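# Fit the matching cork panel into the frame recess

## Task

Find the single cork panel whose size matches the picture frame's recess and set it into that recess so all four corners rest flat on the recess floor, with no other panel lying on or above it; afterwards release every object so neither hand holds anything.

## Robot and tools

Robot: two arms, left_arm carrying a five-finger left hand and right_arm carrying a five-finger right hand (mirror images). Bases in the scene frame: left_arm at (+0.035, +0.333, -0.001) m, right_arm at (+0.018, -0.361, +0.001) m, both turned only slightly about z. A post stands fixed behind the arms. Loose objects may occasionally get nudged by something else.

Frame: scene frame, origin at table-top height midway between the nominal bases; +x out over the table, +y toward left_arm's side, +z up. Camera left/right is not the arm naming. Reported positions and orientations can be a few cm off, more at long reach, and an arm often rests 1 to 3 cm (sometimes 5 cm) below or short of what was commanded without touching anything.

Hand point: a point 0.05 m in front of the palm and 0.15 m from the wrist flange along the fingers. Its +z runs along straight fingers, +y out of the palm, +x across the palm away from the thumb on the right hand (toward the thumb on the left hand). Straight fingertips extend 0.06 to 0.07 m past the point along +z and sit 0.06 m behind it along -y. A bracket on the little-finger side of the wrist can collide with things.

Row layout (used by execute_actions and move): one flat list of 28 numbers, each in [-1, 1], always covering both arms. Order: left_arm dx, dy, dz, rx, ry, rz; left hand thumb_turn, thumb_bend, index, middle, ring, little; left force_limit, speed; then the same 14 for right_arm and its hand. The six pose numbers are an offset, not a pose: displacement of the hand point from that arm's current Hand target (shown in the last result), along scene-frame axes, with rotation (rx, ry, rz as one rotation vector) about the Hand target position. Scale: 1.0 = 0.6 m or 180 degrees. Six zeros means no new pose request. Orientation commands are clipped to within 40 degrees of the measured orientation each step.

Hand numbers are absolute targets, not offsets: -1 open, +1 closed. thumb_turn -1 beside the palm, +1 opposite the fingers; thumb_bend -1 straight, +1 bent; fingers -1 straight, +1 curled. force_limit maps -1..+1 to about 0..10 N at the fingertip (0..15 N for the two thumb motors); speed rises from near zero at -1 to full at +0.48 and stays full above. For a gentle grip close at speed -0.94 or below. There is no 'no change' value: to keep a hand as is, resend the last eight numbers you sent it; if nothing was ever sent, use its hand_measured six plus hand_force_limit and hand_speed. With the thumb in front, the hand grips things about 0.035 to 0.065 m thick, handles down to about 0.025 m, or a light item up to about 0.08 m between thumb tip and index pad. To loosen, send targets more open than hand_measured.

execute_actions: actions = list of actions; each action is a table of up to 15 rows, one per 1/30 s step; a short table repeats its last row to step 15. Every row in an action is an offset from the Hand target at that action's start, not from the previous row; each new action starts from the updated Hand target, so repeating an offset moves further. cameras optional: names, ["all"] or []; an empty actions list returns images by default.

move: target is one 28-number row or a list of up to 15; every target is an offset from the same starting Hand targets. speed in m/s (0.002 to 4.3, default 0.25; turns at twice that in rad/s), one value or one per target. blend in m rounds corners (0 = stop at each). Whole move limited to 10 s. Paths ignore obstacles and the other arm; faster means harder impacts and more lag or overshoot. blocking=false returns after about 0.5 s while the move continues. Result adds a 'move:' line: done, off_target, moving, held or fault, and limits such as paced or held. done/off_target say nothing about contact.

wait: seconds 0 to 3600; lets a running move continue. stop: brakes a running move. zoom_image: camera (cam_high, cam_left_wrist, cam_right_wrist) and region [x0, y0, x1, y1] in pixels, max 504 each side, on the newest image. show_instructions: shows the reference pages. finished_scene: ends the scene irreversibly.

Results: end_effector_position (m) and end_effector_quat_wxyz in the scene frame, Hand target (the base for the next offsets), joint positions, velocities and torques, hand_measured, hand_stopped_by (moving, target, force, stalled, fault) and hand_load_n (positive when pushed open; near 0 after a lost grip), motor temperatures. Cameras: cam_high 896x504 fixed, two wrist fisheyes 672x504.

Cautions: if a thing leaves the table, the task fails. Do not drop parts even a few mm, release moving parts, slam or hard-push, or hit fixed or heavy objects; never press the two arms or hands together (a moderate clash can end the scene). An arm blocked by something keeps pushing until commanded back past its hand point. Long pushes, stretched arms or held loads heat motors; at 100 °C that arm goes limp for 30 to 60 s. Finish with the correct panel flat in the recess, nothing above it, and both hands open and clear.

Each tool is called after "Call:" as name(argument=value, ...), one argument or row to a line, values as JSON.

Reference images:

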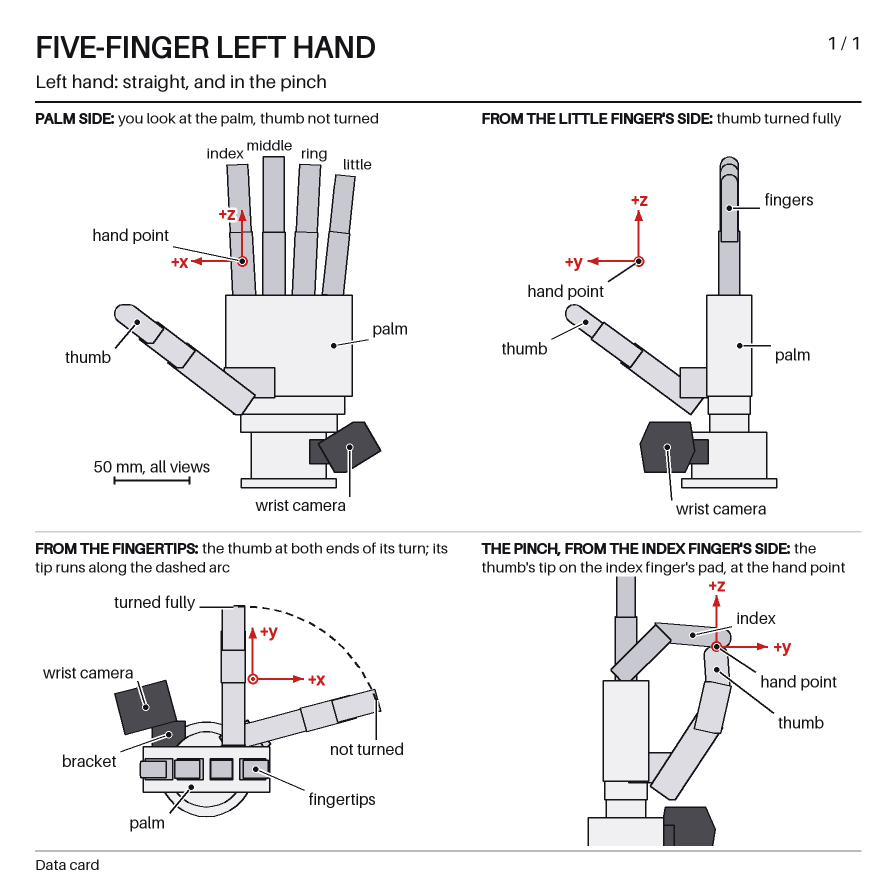

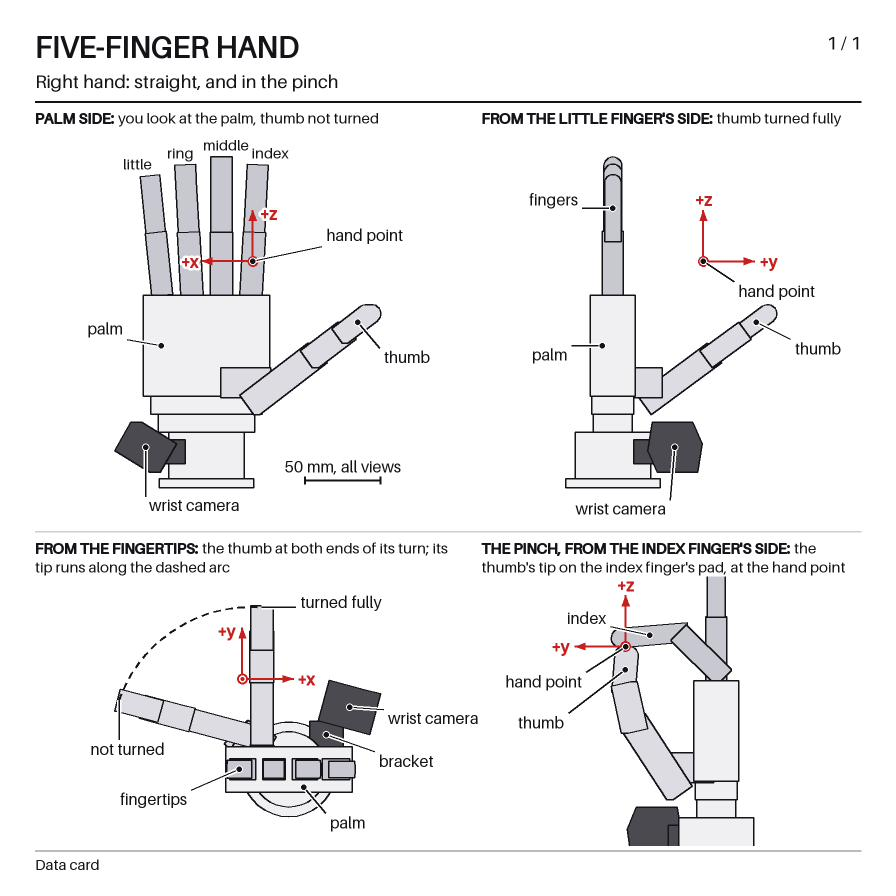

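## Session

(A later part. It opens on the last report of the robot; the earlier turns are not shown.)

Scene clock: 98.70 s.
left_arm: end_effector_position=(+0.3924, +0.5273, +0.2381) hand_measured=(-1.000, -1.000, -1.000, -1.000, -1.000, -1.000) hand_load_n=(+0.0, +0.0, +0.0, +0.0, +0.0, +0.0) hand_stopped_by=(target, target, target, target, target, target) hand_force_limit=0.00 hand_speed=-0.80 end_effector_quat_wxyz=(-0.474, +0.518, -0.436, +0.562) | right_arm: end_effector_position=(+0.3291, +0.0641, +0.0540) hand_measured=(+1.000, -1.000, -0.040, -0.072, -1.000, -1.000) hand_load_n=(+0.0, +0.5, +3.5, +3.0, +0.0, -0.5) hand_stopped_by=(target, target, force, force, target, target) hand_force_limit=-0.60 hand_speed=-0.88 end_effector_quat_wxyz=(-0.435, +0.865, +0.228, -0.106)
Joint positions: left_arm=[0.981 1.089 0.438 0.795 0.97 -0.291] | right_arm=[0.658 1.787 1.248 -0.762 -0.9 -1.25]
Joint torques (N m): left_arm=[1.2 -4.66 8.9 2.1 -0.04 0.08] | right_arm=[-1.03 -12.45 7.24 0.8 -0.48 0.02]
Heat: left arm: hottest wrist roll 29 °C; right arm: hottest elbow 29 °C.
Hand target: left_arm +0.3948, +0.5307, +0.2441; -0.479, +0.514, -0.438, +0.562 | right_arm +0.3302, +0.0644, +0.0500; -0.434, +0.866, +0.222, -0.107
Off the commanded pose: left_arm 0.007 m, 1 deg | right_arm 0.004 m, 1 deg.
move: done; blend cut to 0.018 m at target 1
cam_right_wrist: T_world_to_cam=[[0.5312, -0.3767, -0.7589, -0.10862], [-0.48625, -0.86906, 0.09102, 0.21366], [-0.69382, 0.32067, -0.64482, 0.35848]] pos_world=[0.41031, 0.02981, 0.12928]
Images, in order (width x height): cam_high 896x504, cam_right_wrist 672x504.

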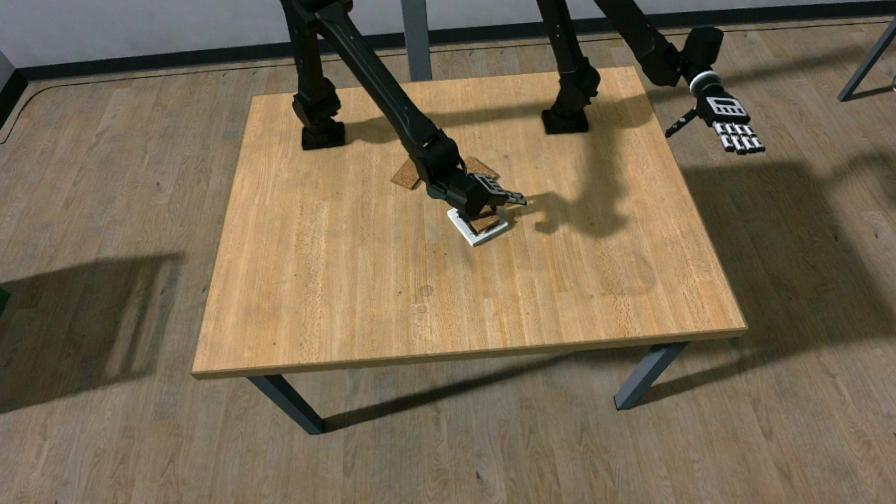

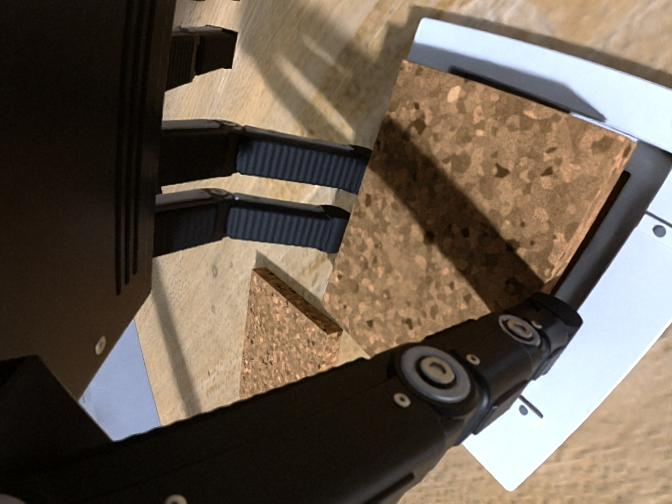

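Call:
move(
  target=[
    [0,0,0,0,0,0,-1,-1,-1,-1,-1,-1,0,-0.8,0.0047,-0.004,0.03,0,0,-0.0069,1,-1,0.1,0.08,-1,-1,-0.6,-0.88],
    [0,0,0,0,0,0,-1,-1,-1,-1,-1,-1,0,-0.8,0.0047,-0.004,-0.002,0,0,-0.0069,1,-1,0.1,0.08,-1,-1,-0.6,-0.88],
  ],
  speed=[0.06,0.05],
  cameras=["cam_right_wrist"],
)

Call:
zoom_image(
  camera="cam_right_wrist",
  region=[380, 10, 480, 110],
)

Call:
zoom_image(
  camera="cam_right_wrist",
  region=[552, 80, 672, 300],
)

Scene clock: 101.13 s.
left_arm: end_effector_position=(+0.3924, +0.5273, +0.2381) hand_measured=(-1.000, -1.000, -1.000, -1.000, -1.000, -1.000) hand_load_n=(+0.0, +0.0, +0.0, +0.0, +0.0, +0.0) hand_stopped_by=(target, target, target, target, target, target) hand_force_limit=0.00 hand_speed=-0.80 end_effector_quat_wxyz=(-0.474, +0.518, -0.436, +0.562) | right_arm: end_effector_position=(+0.3297, +0.0645, +0.0553) hand_measured=(+1.000, -1.000, -0.040, -0.072, -1.000, -1.000) hand_load_n=(-0.5, +0.5, +3.5, +2.5, +0.0, +0.0) hand_stopped_by=(target, target, force, force, target, target) hand_force_limit=-0.60 hand_speed=-0.88 end_effector_quat_wxyz=(-0.437, +0.866, +0.223, -0.101)
Joint positions: left_arm=[0.981 1.089 0.438 0.795 0.97 -0.291] | right_arm=[0.657 1.778 1.237 -0.738 -0.896 -1.228]
Joint torques (N m): left_arm=[1.26 -4.6 8.87 2.07 -0.05 0.08] | right_arm=[-1.44 -12.22 7.21 0.95 -0.43 0.03]
Heat: left arm: hottest wrist roll 29 °C; right arm: hottest elbow 29 °C.
Hand target: left_arm +0.3948, +0.5307, +0.2441; -0.479, +0.514, -0.438, +0.562 | right_arm +0.3331, +0.0620, +0.0488; -0.435, +0.869, +0.213, -0.102
Off the commanded pose: left_arm 0.007 m, 1 deg | right_arm 0.008 m, 1 deg.
move: done
cam_right_wrist: T_world_to_cam=[[0.52852, -0.3818, -0.75822, -0.10665], [-0.49942, -0.86208, 0.08598, 0.21843], [-0.68648, 0.33323, -0.6463, 0.35652]] pos_world=[0.41019, 0.02879, 0.13078]

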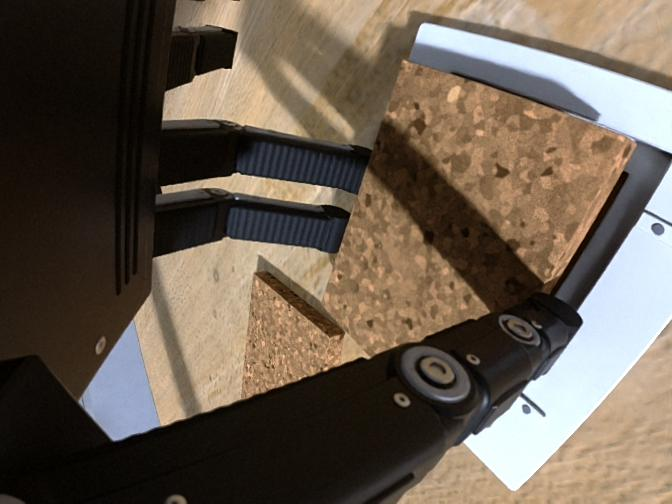

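Scaled by 5.040 from the camera's image (finer frame: 960x720).

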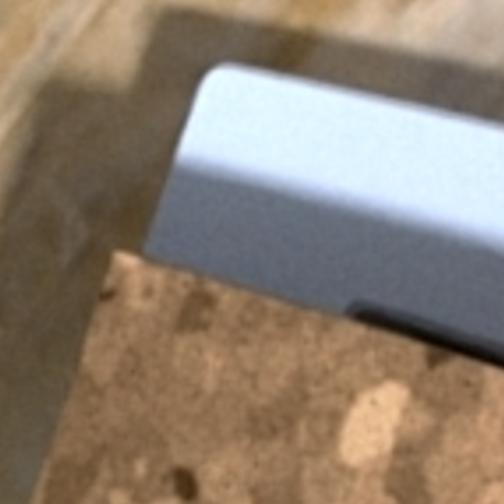

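Scaled by 2.291 from the camera's image (finer frame: 960x720).

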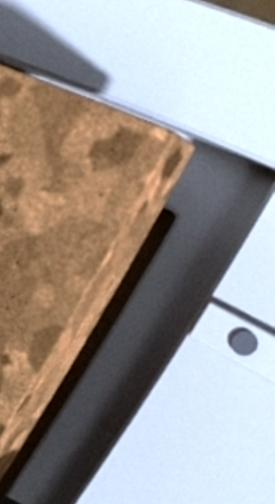

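Call:
move(
  target=[0,0,0,0,0,0,-1,-1,-1,-1,-1,-1,0,-0.8,0.0023,-0.0044,0.0,0,0,-0.002,1,-1,0.1,0.08,-1,-1,-0.6,-0.88],
  speed=0.05,
  cameras=[],
)

Scene clock: 101.93 s.
left_arm: end_effector_position=(+0.3924, +0.5273, +0.2381) hand_measured=(-1.000, -1.000, -1.000, -1.000, -1.000, -1.000) hand_load_n=(-0.5, +0.0, +0.0, +0.0, +0.0, +0.0) hand_stopped_by=(target, target, target, target, target, target) hand_force_limit=0.00 hand_speed=-0.80 end_effector_quat_wxyz=(-0.474, +0.518, -0.436, +0.562) | right_arm: end_effector_position=(+0.3316, +0.0614, +0.0537) hand_measured=(+1.000, -1.000, -0.040, -0.072, -1.000, -1.000) hand_load_n=(+0.0, +0.5, +3.0, +3.0, +0.0, +0.0) hand_stopped_by=(target, target, force, force, target, target) hand_force_limit=-0.60 hand_speed=-0.88 end_effector_quat_wxyz=(-0.437, +0.867, +0.219, -0.100)
Joint positions: left_arm=[0.981 1.089 0.438 0.795 0.97 -0.291] | right_arm=[0.651 1.778 1.232 -0.736 -0.896 -1.227]
Joint torques (N m): left_arm=[1.2 -4.6 8.88 2.1 -0.05 0.08] | right_arm=[-1.14 -12.34 7.27 0.81 -0.43 0.02]
Heat: left arm: hottest wrist roll 29 °C; right arm: hottest elbow 29 °C.
Hand target: left_arm +0.3948, +0.5307, +0.2441; -0.479, +0.514, -0.438, +0.562 | right_arm +0.3344, +0.0594, +0.0488; -0.435, +0.869, +0.210, -0.101
Off the commanded pose: left_arm 0.007 m, 1 deg | right_arm 0.006 m, 1 deg.
move: done

Call:
move(
  target=[0,0,0,0,0,0,-1,-1,-1,-1,-1,-1,0,-0.8,0,0,-0.009,0,0,0,1,-1,0.1,0.08,-1,-1,-0.6,-0.88],
  speed=0.04,
  cameras=["cam_right_wrist"],
)

Call:
zoom_image(
  camera="cam_right_wrist",
  region=[380, 10, 480, 110],
)

Call:
zoom_image(
  camera="cam_right_wrist",
  region=[552, 80, 672, 300],
)

Call:
zoom_image(
  camera="cam_right_wrist",
  region=[472, 300, 672, 500],
)

Scene clock: 102.83 s.
left_arm: end_effector_position=(+0.3924, +0.5273, +0.2381) hand_measured=(-1.000, -1.000, -1.000, -1.000, -1.000, -1.000) hand_load_n=(-0.5, +0.0, +0.0, +0.0, +0.0, +0.0) hand_stopped_by=(target, target, target, target, target, target) hand_force_limit=0.00 hand_speed=-0.80 end_effector_quat_wxyz=(-0.474, +0.518, -0.436, +0.562) | right_arm: end_effector_position=(+0.3317, +0.0615, +0.0496) hand_measured=(+1.000, -1.000, -0.040, -0.072, -1.000, -1.000) hand_load_n=(+0.0, +0.5, +3.0, +2.5, -0.5, +0.0) hand_stopped_by=(target, target, force, force, target, target) hand_force_limit=-0.60 hand_speed=-0.88 end_effector_quat_wxyz=(-0.437, +0.867, +0.219, -0.099)
Joint positions: left_arm=[0.981 1.089 0.438 0.795 0.97 -0.291] | right_arm=[0.651 1.783 1.227 -0.723 -0.896 -1.227]
Joint torques (N m): left_arm=[1.14 -4.6 8.88 2.09 -0.05 0.08] | right_arm=[-1.96 -11.46 7.06 1.02 -0.46 0.01]
Heat: left arm: hottest wrist roll 29 °C; right arm: hottest elbow 29 °C.
Hand target: left_arm +0.3948, +0.5307, +0.2441; -0.479, +0.514, -0.438, +0.562 | right_arm +0.3344, +0.0594, +0.0433; -0.435, +0.869, +0.210, -0.101
Off the commanded pose: left_arm 0.007 m, 1 deg | right_arm 0.007 m, 1 deg.
move: done
cam_right_wrist: T_world_to_cam=[[0.52542, -0.38617, -0.75816, -0.11194], [-0.50584, -0.85827, 0.08661, 0.21914], [-0.68415, 0.338, -0.64629, 0.35405]] pos_world=[0.41189, 0.02518, 0.12498]

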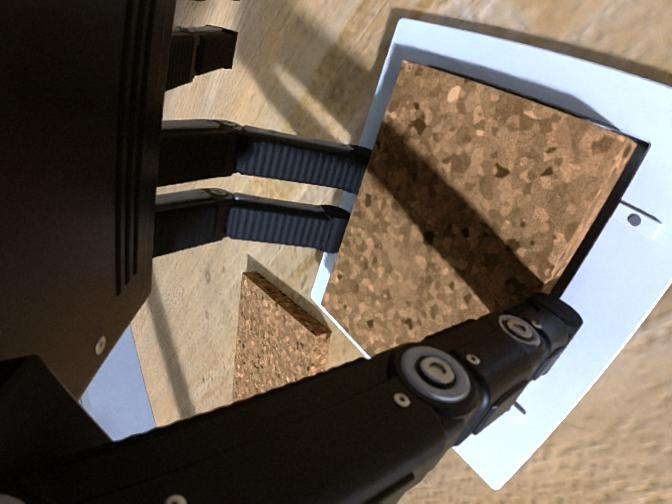

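Scaled by 5.040 from the camera's image (finer frame: 960x720).

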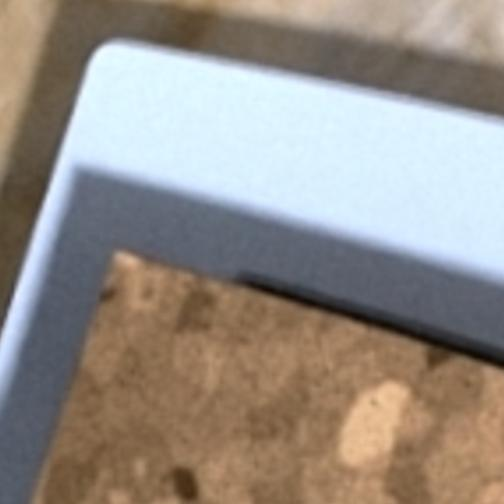

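Scaled by 2.291 from the camera's image (finer frame: 960x720).

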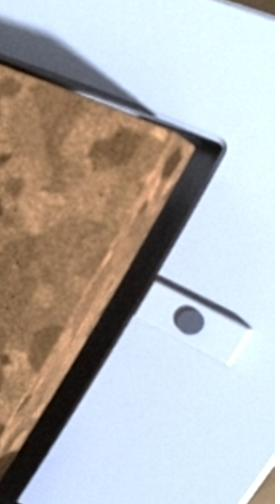

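Scaled by 2.520 from the camera's image (finer frame: 960x720).

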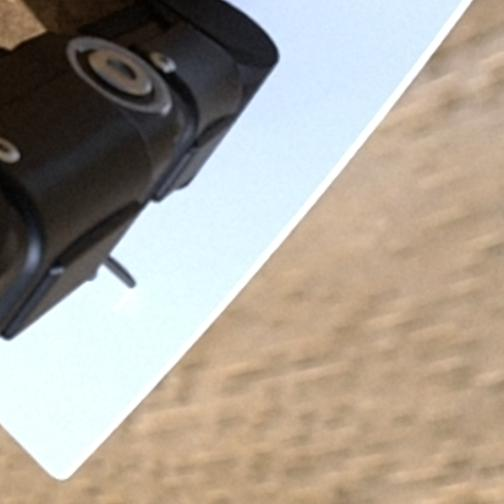

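Call:
move(
  target=[0,0,0,0,0,0,-1,-1,-1,-1,-1,-1,0,-0.8,0,0,-0.0085,0,0,0,1,-1,0.1,0.08,-1,-1,-0.6,-0.88],
  speed=0.04,
  cameras=["cam_right_wrist"],
)

Call:
zoom_image(
  camera="cam_right_wrist",
  region=[380, 10, 480, 110],
)

Call:
zoom_image(
  camera="cam_right_wrist",
  region=[552, 80, 672, 300],
)

Scene clock: 104.03 s.
left_arm: end_effector_position=(+0.3924, +0.5273, +0.2381) hand_measured=(-1.000, -1.000, -1.000, -1.000, -1.000, -1.000) hand_load_n=(-0.5, +0.0, +0.0, +0.0, +0.0, -0.5) hand_stopped_by=(target, target, target, target, target, target) hand_force_limit=0.00 hand_speed=-0.80 end_effector_quat_wxyz=(-0.474, +0.518, -0.436, +0.562) | right_arm: end_effector_position=(+0.3322, +0.0617, +0.0453) hand_measured=(+1.000, -1.000, -0.040, -0.072, -1.000, -1.000) hand_load_n=(-0.5, +0.0, +3.5, +2.5, +0.0, +0.0) hand_stopped_by=(target, target, force, force, target, target) hand_force_limit=-0.60 hand_speed=-0.88 end_effector_quat_wxyz=(-0.437, +0.867, +0.219, -0.099)
Joint positions: left_arm=[0.981 1.089 0.438 0.795 0.97 -0.291] | right_arm=[0.65 1.789 1.222 -0.71 -0.896 -1.226]
Joint torques (N m): left_arm=[1.14 -4.6 8.87 2.1 -0.05 0.08] | right_arm=[-1.32 -12.63 7.02 0.91 -0.46 0.03]
Heat: left arm: hottest wrist roll 29 °C; right arm: hottest elbow 29 °C.
Hand target: left_arm +0.3948, +0.5307, +0.2441; -0.479, +0.514, -0.438, +0.562 | right_arm +0.3345, +0.0593, +0.0383; -0.435, +0.870, +0.210, -0.101
Off the commanded pose: left_arm 0.007 m, 1 deg | right_arm 0.008 m, 1 deg.
move: done
cam_right_wrist: T_world_to_cam=[[0.52565, -0.38591, -0.75813, -0.1154], [-0.5068, -0.85784, 0.08526, 0.22033], [-0.68326, 0.3394, -0.6465, 0.3512]] pos_world=[0.41229, 0.02528, 0.12078]

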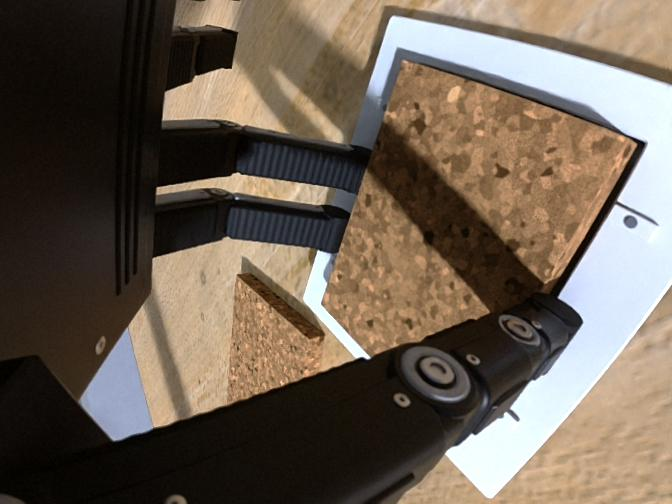

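Scaled by 5.040 from the camera's image (finer frame: 960x720).

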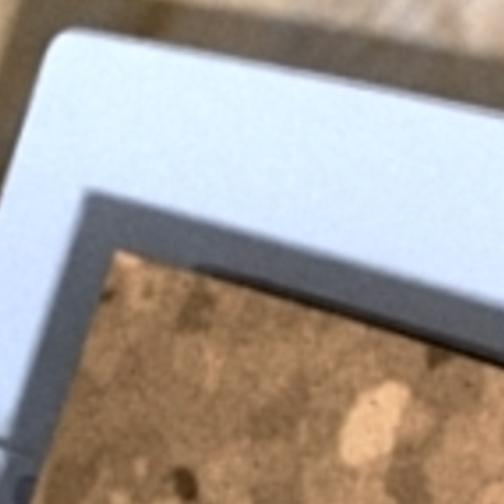

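Scaled by 2.291 from the camera's image (finer frame: 960x720).

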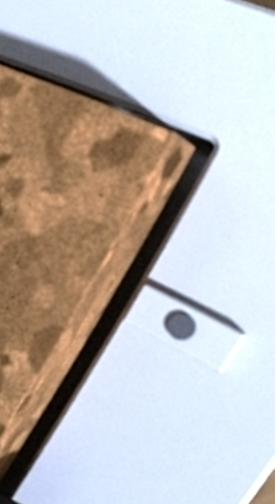

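Call:
move(
  target=[0,0,0,0,0,0,-1,-1,-1,-1,-1,-1,0,-0.8,-0.0006,0.0003,-0.006,0,0,0,1,-1,0.1,0.08,-1,-1,-0.6,-0.88],
  speed=0.03,
  cameras=["cam_right_wrist"],
)

Call:
zoom_image(
  camera="cam_right_wrist",
  region=[380, 10, 480, 110],
)

Call:
zoom_image(
  camera="cam_right_wrist",
  region=[552, 80, 672, 300],
)

Scene clock: 105.00 s.
left_arm: end_effector_position=(+0.3924, +0.5273, +0.2381) hand_measured=(-1.000, -1.000, -1.000, -1.000, -1.000, -1.000) hand_load_n=(-0.5, +0.0, +0.0, +0.0, +0.0, +0.0) hand_stopped_by=(target, target, target, target, target, target) hand_force_limit=0.00 hand_speed=-0.80 end_effector_quat_wxyz=(-0.474, +0.518, -0.436, +0.562) | right_arm: end_effector_position=(+0.3326, +0.0622, +0.0450) hand_measured=(+1.000, -1.000, -0.040, -0.072, -1.000, -1.000) hand_load_n=(+0.0, +0.5, +3.0, +2.5, +0.0, +0.0) hand_stopped_by=(target, target, force, force, target, target) hand_force_limit=-0.60 hand_speed=-0.88 end_effector_quat_wxyz=(-0.438, +0.866, +0.218, -0.097)
Joint positions: left_arm=[0.981 1.089 0.438 0.795 0.97 -0.291] | right_arm=[0.65 1.789 1.221 -0.703 -0.896 -1.222]
Joint torques (N m): left_arm=[1.26 -4.54 8.87 2.09 -0.05 0.08] | right_arm=[-1.32 -11.63 6.84 1.05 -0.47 -0.05]
Heat: left arm: hottest wrist roll 29 °C; right arm: hottest elbow 29 °C.
Hand target: left_arm +0.3948, +0.5307, +0.2441; -0.479, +0.514, -0.438, +0.562 | right_arm +0.3341, +0.0594, +0.0347; -0.435, +0.870, +0.210, -0.101
Off the commanded pose: left_arm 0.007 m, 1 deg | right_arm 0.011 m, 1 deg.
move: off_target (right_arm)
cam_right_wrist: T_world_to_cam=[[0.52556, -0.38576, -0.75827, -0.11566], [-0.50901, -0.85674, 0.08306, 0.22182], [-0.68168, 0.34232, -0.64663, 0.35043]] pos_world=[0.41258, 0.02547, 0.12048]

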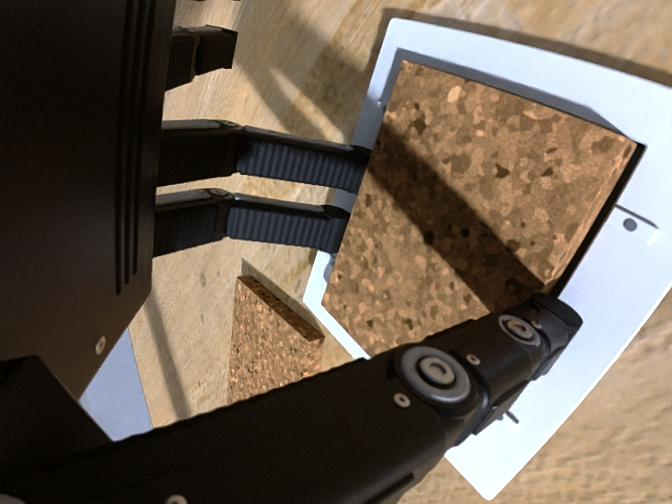

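Scaled by 5.040 from the camera's image (finer frame: 960x720).

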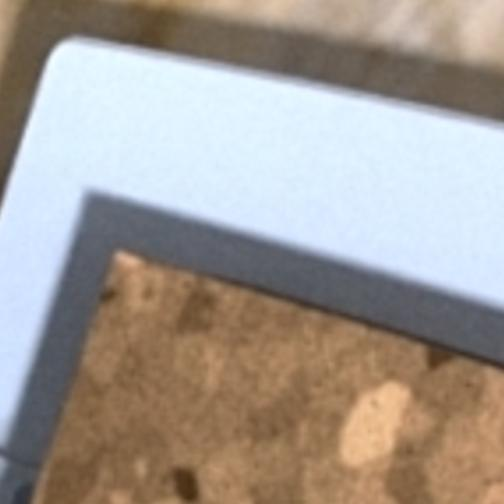

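Scaled by 2.291 from the camera's image (finer frame: 960x720).

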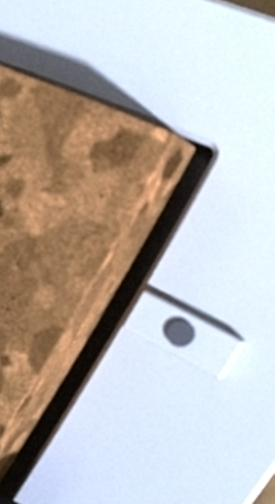

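Call:
wait(
  seconds=0.1,
  cameras=["cam_high","cam_right_wrist"],
)

Call:
zoom_image(
  camera="cam_high",
  region=[450, 195, 515, 250],
)

Call:
zoom_image(
  camera="cam_right_wrist",
  region=[290, 40, 450, 260],
)

Call:
zoom_image(
  camera="cam_right_wrist",
  region=[440, 250, 600, 450],
)

Scene clock: 106.37 s.
left_arm: end_effector_position=(+0.3924, +0.5273, +0.2381) hand_measured=(-1.000, -1.000, -1.000, -1.000, -1.000, -1.000) hand_load_n=(+0.0, +0.0, +0.5, +0.0, -0.5, +0.0) hand_stopped_by=(target, target, target, target, target, target) hand_force_limit=0.00 hand_speed=-0.80 end_effector_quat_wxyz=(-0.474, +0.518, -0.436, +0.562) | right_arm: end_effector_position=(+0.3326, +0.0622, +0.0450) hand_measured=(+1.000, -1.000, -0.040, -0.072, -1.000, -1.000) hand_load_n=(+0.0, +0.5, +3.0, +2.5, +0.0, +0.0) hand_stopped_by=(target, target, force, force, target, target) hand_force_limit=-0.60 hand_speed=-0.88 end_effector_quat_wxyz=(-0.438, +0.867, +0.218, -0.098)
Joint positions: left_arm=[0.981 1.089 0.438 0.795 0.97 -0.291] | right_arm=[0.65 1.789 1.221 -0.703 -0.896 -1.221]
Joint torques (N m): left_arm=[1.2 -4.6 8.88 2.09 -0.05 0.08] | right_arm=[-1.03 -11.87 6.82 1.05 -0.44 -0.02]
Heat: left arm: hottest wrist roll 29 °C; right arm: hottest elbow 29 °C.
Hand target: left_arm +0.3948, +0.5307, +0.2441; -0.479, +0.514, -0.438, +0.562 | right_arm +0.3341, +0.0594, +0.0347; -0.435, +0.870, +0.210, -0.101
Off the commanded pose: left_arm 0.007 m, 1 deg | right_arm 0.011 m, 1 deg.
wait: 0.10 s; at rest from the start
cam_right_wrist: T_world_to_cam=[[0.52526, -0.38603, -0.75835, -0.11546], [-0.50923, -0.85659, 0.08333, 0.22182], [-0.68176, 0.3424, -0.6465, 0.35038]] pos_world=[0.41248, 0.02547, 0.12048]

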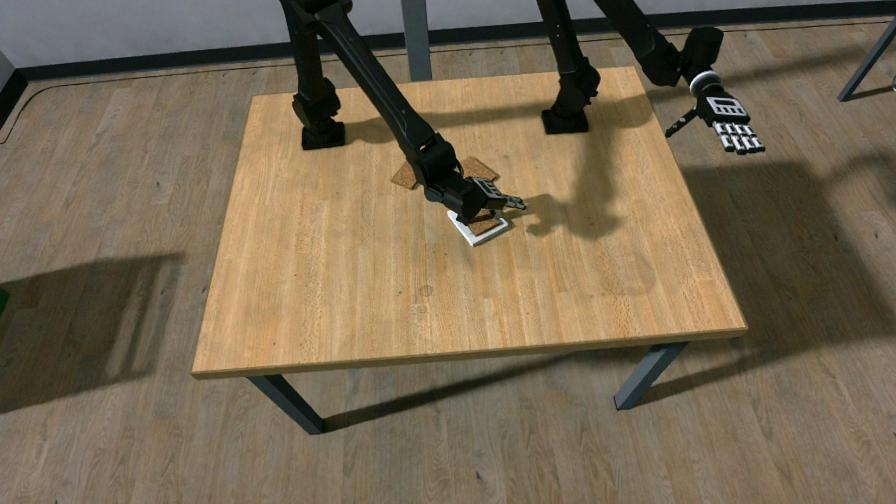

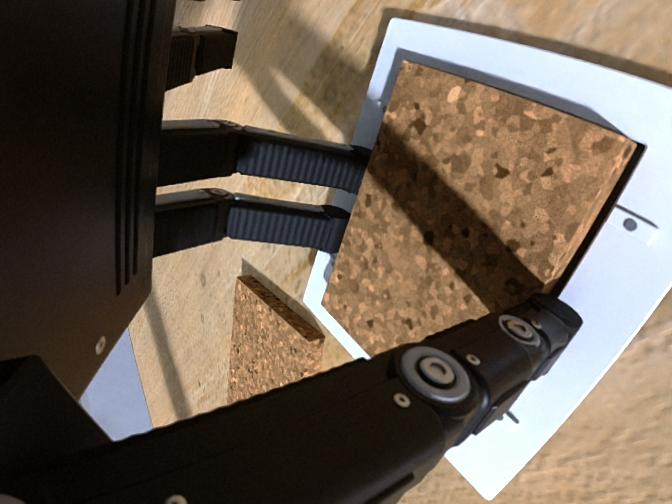

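Scaled by 7.754 from the camera's image (finer frame: 1280x720).

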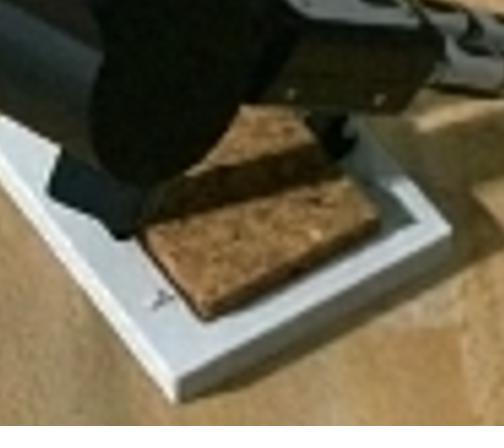

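Scaled by 2.291 from the camera's image (finer frame: 960x720).

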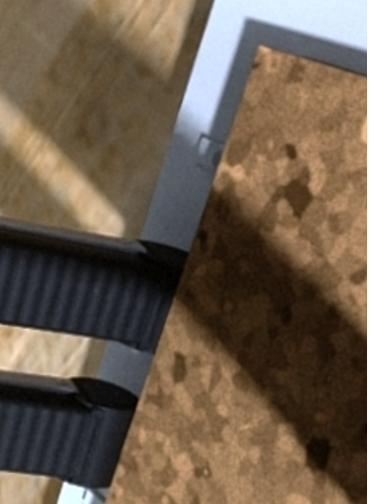

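Scaled by 2.520 from the camera's image (finer frame: 960x720).

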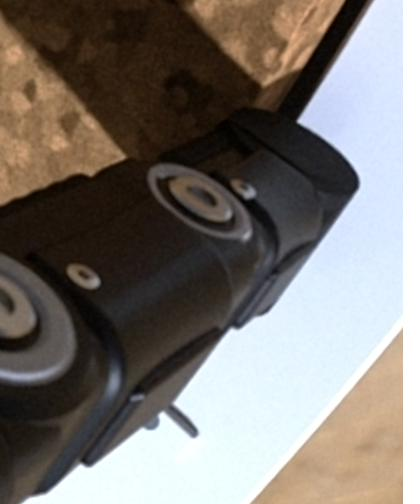

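Call:
move(
  target=[0,0,0,0,0,0,-1,-1,-1,-1,-1,-1,0,-0.8,-0.002,-0.0015,0.008,0,0,0,1,-1,0.1,0.08,-1,-1,-0.6,-0.88],
  speed=0.03,
  cameras=["cam_right_wrist"],
)

Call:
zoom_image(
  camera="cam_right_wrist",
  region=[400, 40, 660, 200],
)

Scene clock: 108.47 s.
left_arm: end_effector_position=(+0.3924, +0.5273, +0.2381) hand_measured=(-1.000, -1.000, -1.000, -1.000, -1.000, -1.000) hand_load_n=(-0.5, +0.0, +0.0, +0.0, +0.0, +0.0) hand_stopped_by=(target, target, target, target, target, target) hand_force_limit=0.00 hand_speed=-0.80 end_effector_quat_wxyz=(-0.474, +0.518, -0.436, +0.562) | right_arm: end_effector_position=(+0.3326, +0.0622, +0.0450) hand_measured=(+1.000, -1.000, -0.040, -0.072, -1.000, -1.000) hand_load_n=(+0.0, +0.5, +3.0, +2.5, +0.0, +0.0) hand_stopped_by=(target, target, force, force, target, target) hand_force_limit=-0.60 hand_speed=-0.88 end_effector_quat_wxyz=(-0.438, +0.867, +0.218, -0.098)
Joint positions: left_arm=[0.981 1.089 0.438 0.795 0.97 -0.291] | right_arm=[0.65 1.789 1.221 -0.703 -0.896 -1.221]
Joint torques (N m): left_arm=[1.2 -4.6 8.87 2.09 -0.05 0.09] | right_arm=[-1.44 -12.04 6.76 0.73 -0.47 -0.03]
Heat: left arm: hottest wrist roll 29 °C; right arm: hottest elbow 29 °C.
Hand target: left_arm +0.3948, +0.5307, +0.2441; -0.479, +0.514, -0.438, +0.562 | right_arm +0.3329, +0.0585, +0.0395; -0.435, +0.870, +0.210, -0.101
Off the commanded pose: left_arm 0.007 m, 1 deg | right_arm 0.007 m, 1 deg.
move: done
cam_right_wrist: T_world_to_cam=[[0.52499, -0.38622, -0.75843, -0.11534], [-0.5094, -0.85647, 0.08353, 0.22187], [-0.68183, 0.34249, -0.64638, 0.35039]] pos_world=[0.41248, 0.02547, 0.12048]

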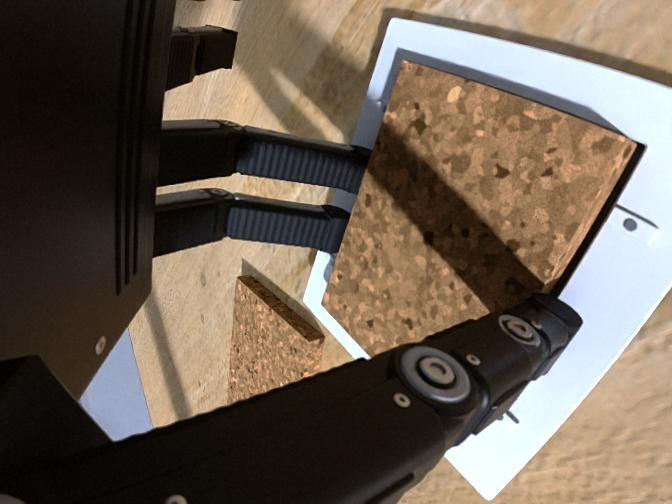

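Scaled by 1.938 from the camera's image (finer frame: 960x720).

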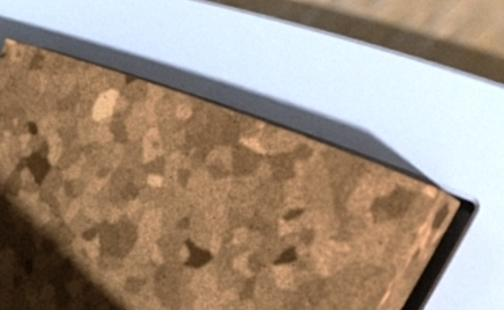

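Call:
move(
  target=[
    [0,0,0,0,0,0,-1,-1,-1,-1,-1,-1,0,-0.8,0.002,0.0015,0.033,0,0,0,1,-1,0.1,0.08,-1,-1,-0.6,-0.88],
    [0,0,0,0,0,0,-1,-1,-1,-1,-1,-1,0,-0.8,0.002,0.0015,0.005,0,0,0,1,-1,0.1,0.08,-1,-1,-0.6,-0.88],
  ],
  speed=0.04,
  cameras=["cam_right_wrist"],
)

Call:
zoom_image(
  camera="cam_right_wrist",
  region=[400, 40, 660, 200],
)

Scene clock: 110.37 s.
left_arm: end_effector_position=(+0.3924, +0.5273, +0.2381) hand_measured=(-1.000, -1.000, -1.000, -1.000, -1.000, -1.000) hand_load_n=(+0.0, +0.0, +0.0, +0.0, +0.0, +0.0) hand_stopped_by=(target, target, target, target, target, target) hand_force_limit=0.00 hand_speed=-0.80 end_effector_quat_wxyz=(-0.474, +0.518, -0.436, +0.562) | right_arm: end_effector_position=(+0.3299, +0.0600, +0.0464) hand_measured=(+1.000, -1.000, -0.040, -0.072, -1.000, -1.000) hand_load_n=(-0.5, +0.5, +3.0, +2.5, +0.0, +0.0) hand_stopped_by=(target, target, force, force, target, target) hand_force_limit=-0.60 hand_speed=-0.88 end_effector_quat_wxyz=(-0.436, +0.868, +0.215, -0.103)
Joint positions: left_arm=[0.981 1.089 0.438 0.795 0.97 -0.291] | right_arm=[0.65 1.785 1.221 -0.719 -0.896 -1.221]
Joint torques (N m): left_arm=[1.26 -4.6 8.87 2.09 -0.05 0.08] | right_arm=[-1.32 -12.28 7.25 0.75 -0.42 0]
Heat: left arm: hottest wrist roll 29 °C; right arm: hottest elbow 29 °C.
Hand target: left_arm +0.3948, +0.5307, +0.2441; -0.479, +0.514, -0.438, +0.562 | right_arm +0.3341, +0.0595, +0.0423; -0.435, +0.870, +0.210, -0.101
Off the commanded pose: left_arm 0.007 m, 1 deg | right_arm 0.006 m, 1 deg.
move: done
cam_right_wrist: T_world_to_cam=[[0.51764, -0.39231, -0.76036, -0.11093], [-0.50851, -0.85576, 0.09535, 0.21759], [-0.68809, 0.33729, -0.64247, 0.35249]] pos_world=[0.41061, 0.02379, 0.12137]

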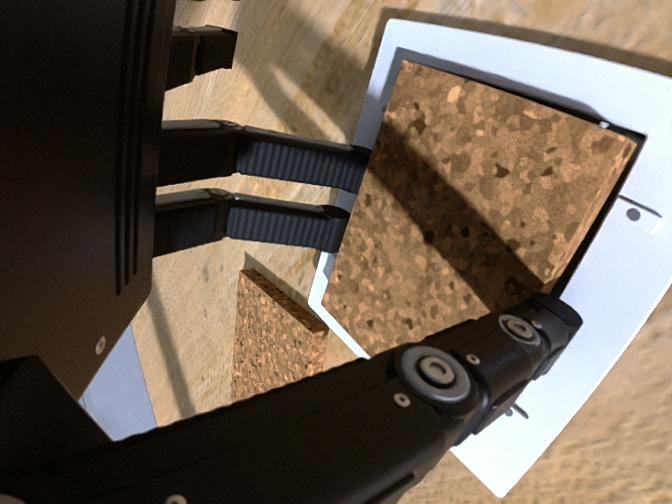

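Scaled by 1.938 from the camera's image (finer frame: 960x720).

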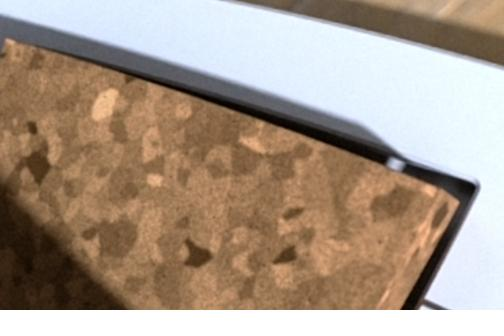

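Call:
move(
  target=[0,0,0,0,0,0,-1,-1,-1,-1,-1,-1,0,-0.8,0.005,0.0042,0.002,0,0,0,1,-1,0.1,0.08,-1,-1,-0.6,-0.88],
  speed=0.03,
  cameras=["cam_right_wrist"],
)

Call:
zoom_image(
  camera="cam_right_wrist",
  region=[400, 40, 660, 200],
)

Scene clock: 111.23 s.
left_arm: end_effector_position=(+0.3924, +0.5273, +0.2381) hand_measured=(-1.000, -1.000, -1.000, -1.000, -1.000, -1.000) hand_load_n=(-0.5, +0.0, +0.0, +0.0, +0.0, -0.5) hand_stopped_by=(target, target, target, target, target, target) hand_force_limit=0.00 hand_speed=-0.80 end_effector_quat_wxyz=(-0.474, +0.518, -0.436, +0.562) | right_arm: end_effector_position=(+0.3299, +0.0599, +0.0456) hand_measured=(+1.000, -1.000, -0.040, -0.072, -1.000, -1.000) hand_load_n=(+0.0, +0.5, +3.0, +3.0, +0.0, +0.0) hand_stopped_by=(target, target, force, force, target, target) hand_force_limit=-0.60 hand_speed=-0.88 end_effector_quat_wxyz=(-0.435, +0.868, +0.215, -0.103)
Joint positions: left_arm=[0.981 1.089 0.438 0.795 0.97 -0.291] | right_arm=[0.65 1.787 1.221 -0.719 -0.896 -1.221]
Joint torques (N m): left_arm=[1.2 -4.6 8.9 2.1 -0.05 0.08] | right_arm=[-0.85 -11.75 8.25 0.77 -0.47 0.03]
Heat: left arm: hottest wrist roll 29 °C; right arm: hottest elbow 30 °C.
Hand target: left_arm +0.3948, +0.5307, +0.2441; -0.479, +0.514, -0.438, +0.562 | right_arm +0.3371, +0.0620, +0.0437; -0.435, +0.870, +0.210, -0.101
Off the commanded pose: left_arm 0.007 m, 1 deg | right_arm 0.008 m, 1 deg.
move: done
cam_right_wrist: T_world_to_cam=[[0.51688, -0.39337, -0.76032, -0.1112], [-0.50848, -0.85559, 0.09698, 0.21746], [-0.68868, 0.33648, -0.64226, 0.35221]] pos_world=[0.41061, 0.0238, 0.12057]

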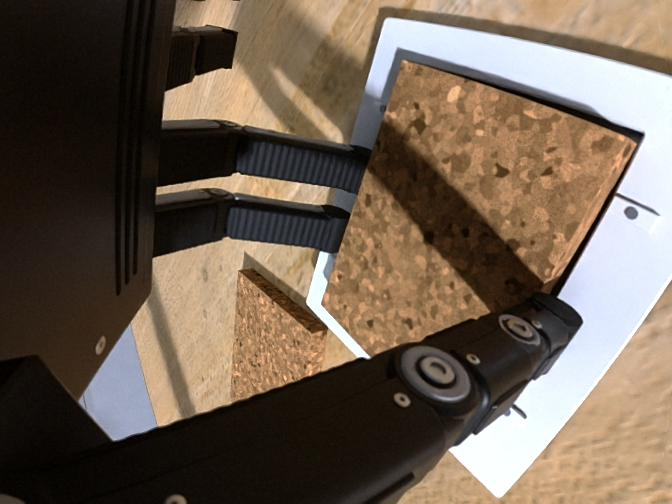

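Scaled by 1.938 from the camera's image (finer frame: 960x720).

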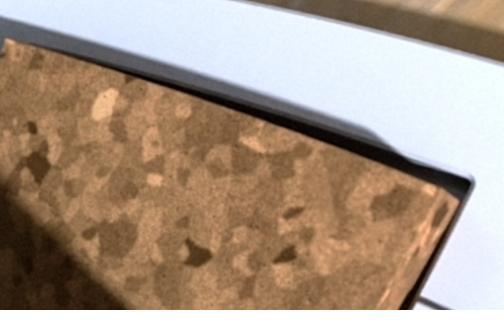

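Call:
zoom_image(
  camera="cam_right_wrist",
  region=[590, 110, 660, 180],
)

Call:
zoom_image(
  camera="cam_right_wrist",
  region=[390, 30, 460, 100],
)

Scaled by 7.200 from the camera's image (finer frame: 960x720).

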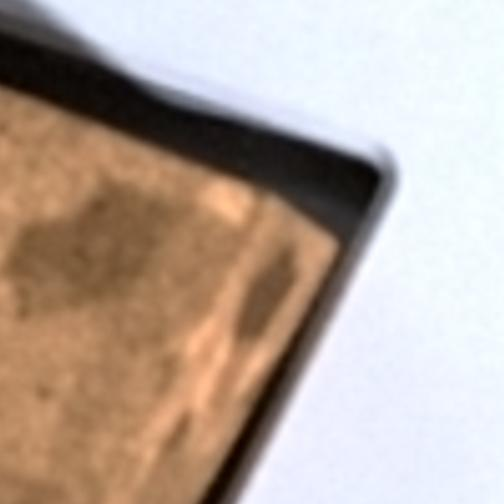

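Scaled by 7.200 from the camera's image (finer frame: 960x720).

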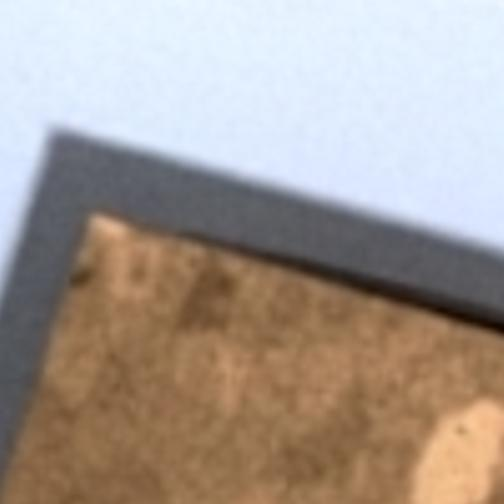

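Call:
zoom_image(
  camera="cam_right_wrist",
  region=[290, 240, 390, 370],
)

Scaled by 3.877 from the camera's image (finer frame: 960x720).

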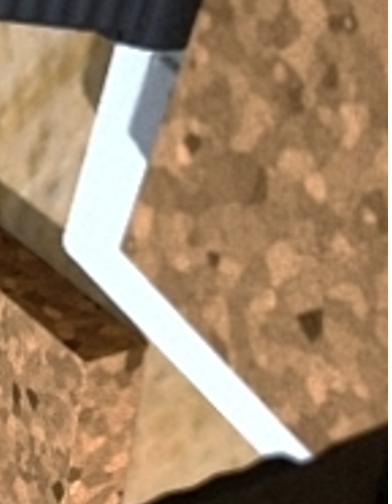

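Call:
move(
  target=[
    [0,0,0,0,0,0,-1,-1,-1,-1,-1,-1,0,-0.8,0,0,0.025,0,0,0,1,-1,0.1,0.08,-1,-1,-0.6,-0.88],
    [0,0,0,0,0,0,-1,-1,-1,-1,-1,-1,0,-0.8,0,0,-0.002,0,0,0,1,-1,0.1,0.08,-1,-1,-0.6,-0.88],
  ],
  speed=0.04,
  cameras=["cam_right_wrist"],
)

Call:
zoom_image(
  camera="cam_right_wrist",
  region=[590, 110, 660, 180],
)

Scene clock: 115.73 s.
left_arm: end_effector_position=(+0.3924, +0.5273, +0.2381) hand_measured=(-1.000, -1.000, -1.000, -1.000, -1.000, -1.000) hand_load_n=(+0.0, +0.0, +0.0, +0.0, +0.0, +0.0) hand_stopped_by=(target, target, target, target, target, target) hand_force_limit=0.00 hand_speed=-0.80 end_effector_quat_wxyz=(-0.474, +0.518, -0.436, +0.562) | right_arm: end_effector_position=(+0.3288, +0.0589, +0.0455) hand_measured=(+1.000, -1.000, -0.040, -0.072, -1.000, -1.000) hand_load_n=(-0.5, +0.5, +3.0, +3.0, +0.0, +0.0) hand_stopped_by=(target, target, force, force, target, target) hand_force_limit=-0.60 hand_speed=-0.88 end_effector_quat_wxyz=(-0.434, +0.869, +0.214, -0.106)
Joint positions: left_arm=[0.981 1.089 0.438 0.795 0.97 -0.291] | right_arm=[0.65 1.787 1.221 -0.725 -0.896 -1.221]
Joint torques (N m): left_arm=[1.2 -4.6 8.87 2.09 -0.05 0.07] | right_arm=[-1.44 -12.04 8.24 1.03 -0.47 -0.02]
Heat: left arm: hottest wrist roll 28 °C; right arm: hottest elbow 30 °C.
Hand target: left_arm +0.3948, +0.5307, +0.2441; -0.479, +0.514, -0.438, +0.562 | right_arm +0.3371, +0.0620, +0.0423; -0.435, +0.870, +0.210, -0.101
Off the commanded pose: left_arm 0.007 m, 1 deg | right_arm 0.009 m, 1 deg.
move: done
cam_right_wrist: T_world_to_cam=[[0.51336, -0.3964, -0.76114, -0.10965], [-0.50807, -0.85517, 0.1027, 0.21571], [-0.69161, 0.33399, -0.64041, 0.35271]] pos_world=[0.40983, 0.02321, 0.12027]

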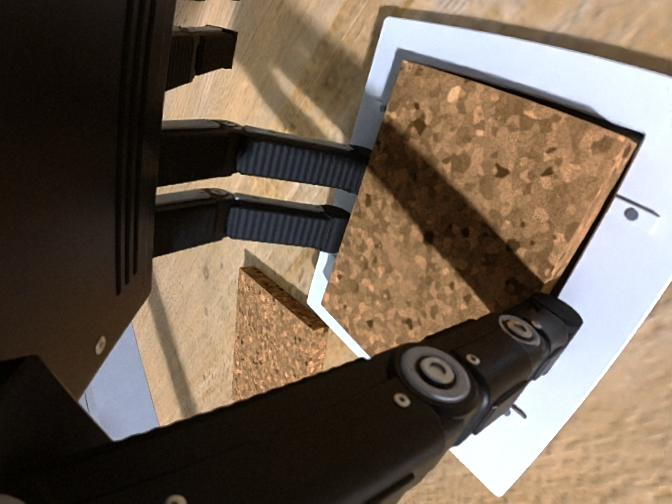

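Scaled by 7.200 from the camera's image (finer frame: 960x720).

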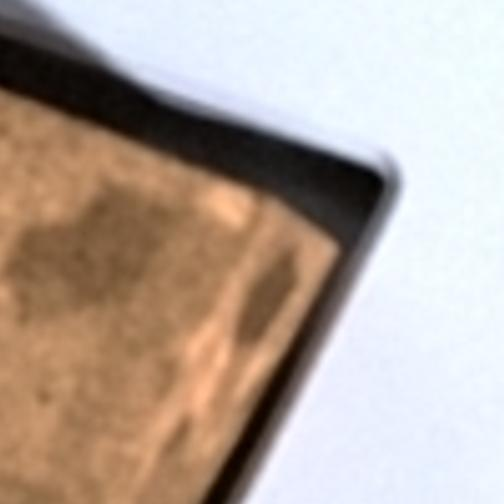

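Call:
move(
  target=[0,0,0,0,0,0,-1,-1,-1,-1,-1,-1,0,-0.8,0.006,0.003,0.0,0,0,0,1,-1,0.1,0.08,-1,-1,-0.6,-0.88],
  speed=0.05,
  cameras=["cam_right_wrist"],
)

Call:
zoom_image(
  camera="cam_right_wrist",
  region=[590, 110, 660, 180],
)

Scene clock: 116.77 s.
left_arm: end_effector_position=(+0.3924, +0.5273, +0.2381) hand_measured=(-1.000, -1.000, -1.000, -1.000, -1.000, -1.000) hand_load_n=(+0.0, +0.5, -0.5, +0.0, +0.0, +0.0) hand_stopped_by=(target, target, target, target, target, target) hand_force_limit=0.00 hand_speed=-0.80 end_effector_quat_wxyz=(-0.474, +0.518, -0.436, +0.562) | right_arm: end_effector_position=(+0.3286, +0.0590, +0.0452) hand_measured=(+1.000, -1.000, -0.040, -0.072, -1.000, -1.000) hand_load_n=(+0.0, +0.0, +3.0, +2.5, +0.0, +0.0) hand_stopped_by=(target, target, force, force, target, target) hand_force_limit=-0.60 hand_speed=-0.88 end_effector_quat_wxyz=(-0.434, +0.869, +0.214, -0.106)
Joint positions: left_arm=[0.981 1.089 0.438 0.795 0.97 -0.291] | right_arm=[0.65 1.788 1.221 -0.725 -0.896 -1.221]
Joint torques (N m): left_arm=[1.14 -4.6 8.87 2.1 -0.05 0.08] | right_arm=[-1.32 -11.05 9.22 0.84 -0.47 -0.03]
Heat: left arm: hottest wrist roll 28 °C; right arm: hottest elbow 30 °C.
Hand target: left_arm +0.3948, +0.5307, +0.2441; -0.479, +0.514, -0.438, +0.562 | right_arm +0.3406, +0.0639, +0.0424; -0.435, +0.869, +0.210, -0.101
Off the commanded pose: left_arm 0.007 m, 1 deg | right_arm 0.013 m, 1 deg.
move: off_target (right_arm)
cam_right_wrist: T_world_to_cam=[[0.51259, -0.39623, -0.76174, -0.10952], [-0.50777, -0.85529, 0.10321, 0.21553], [-0.69241, 0.33388, -0.63961, 0.35262]] pos_world=[0.40973, 0.02321, 0.11987]

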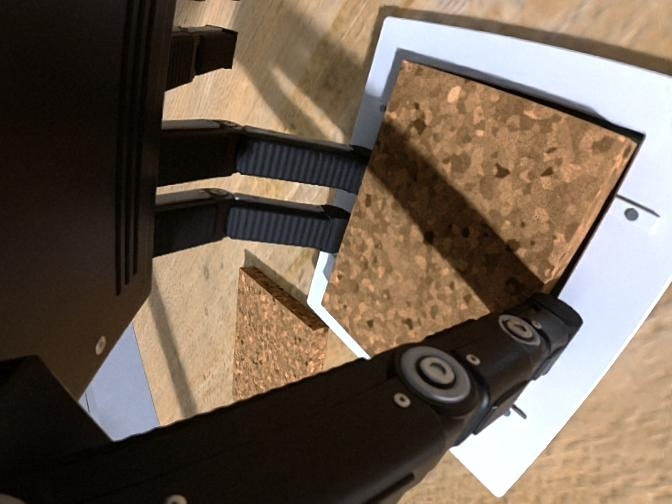

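Scaled by 7.200 from the camera's image (finer frame: 960x720).

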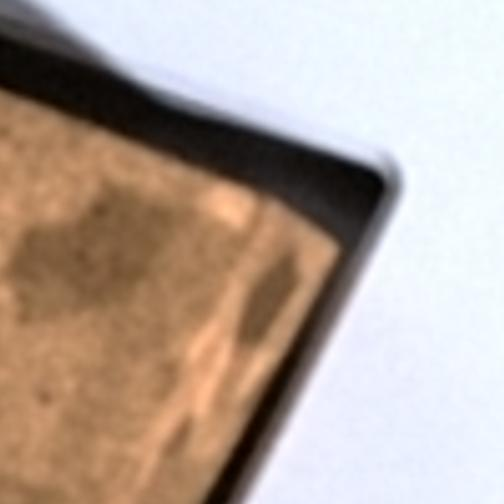

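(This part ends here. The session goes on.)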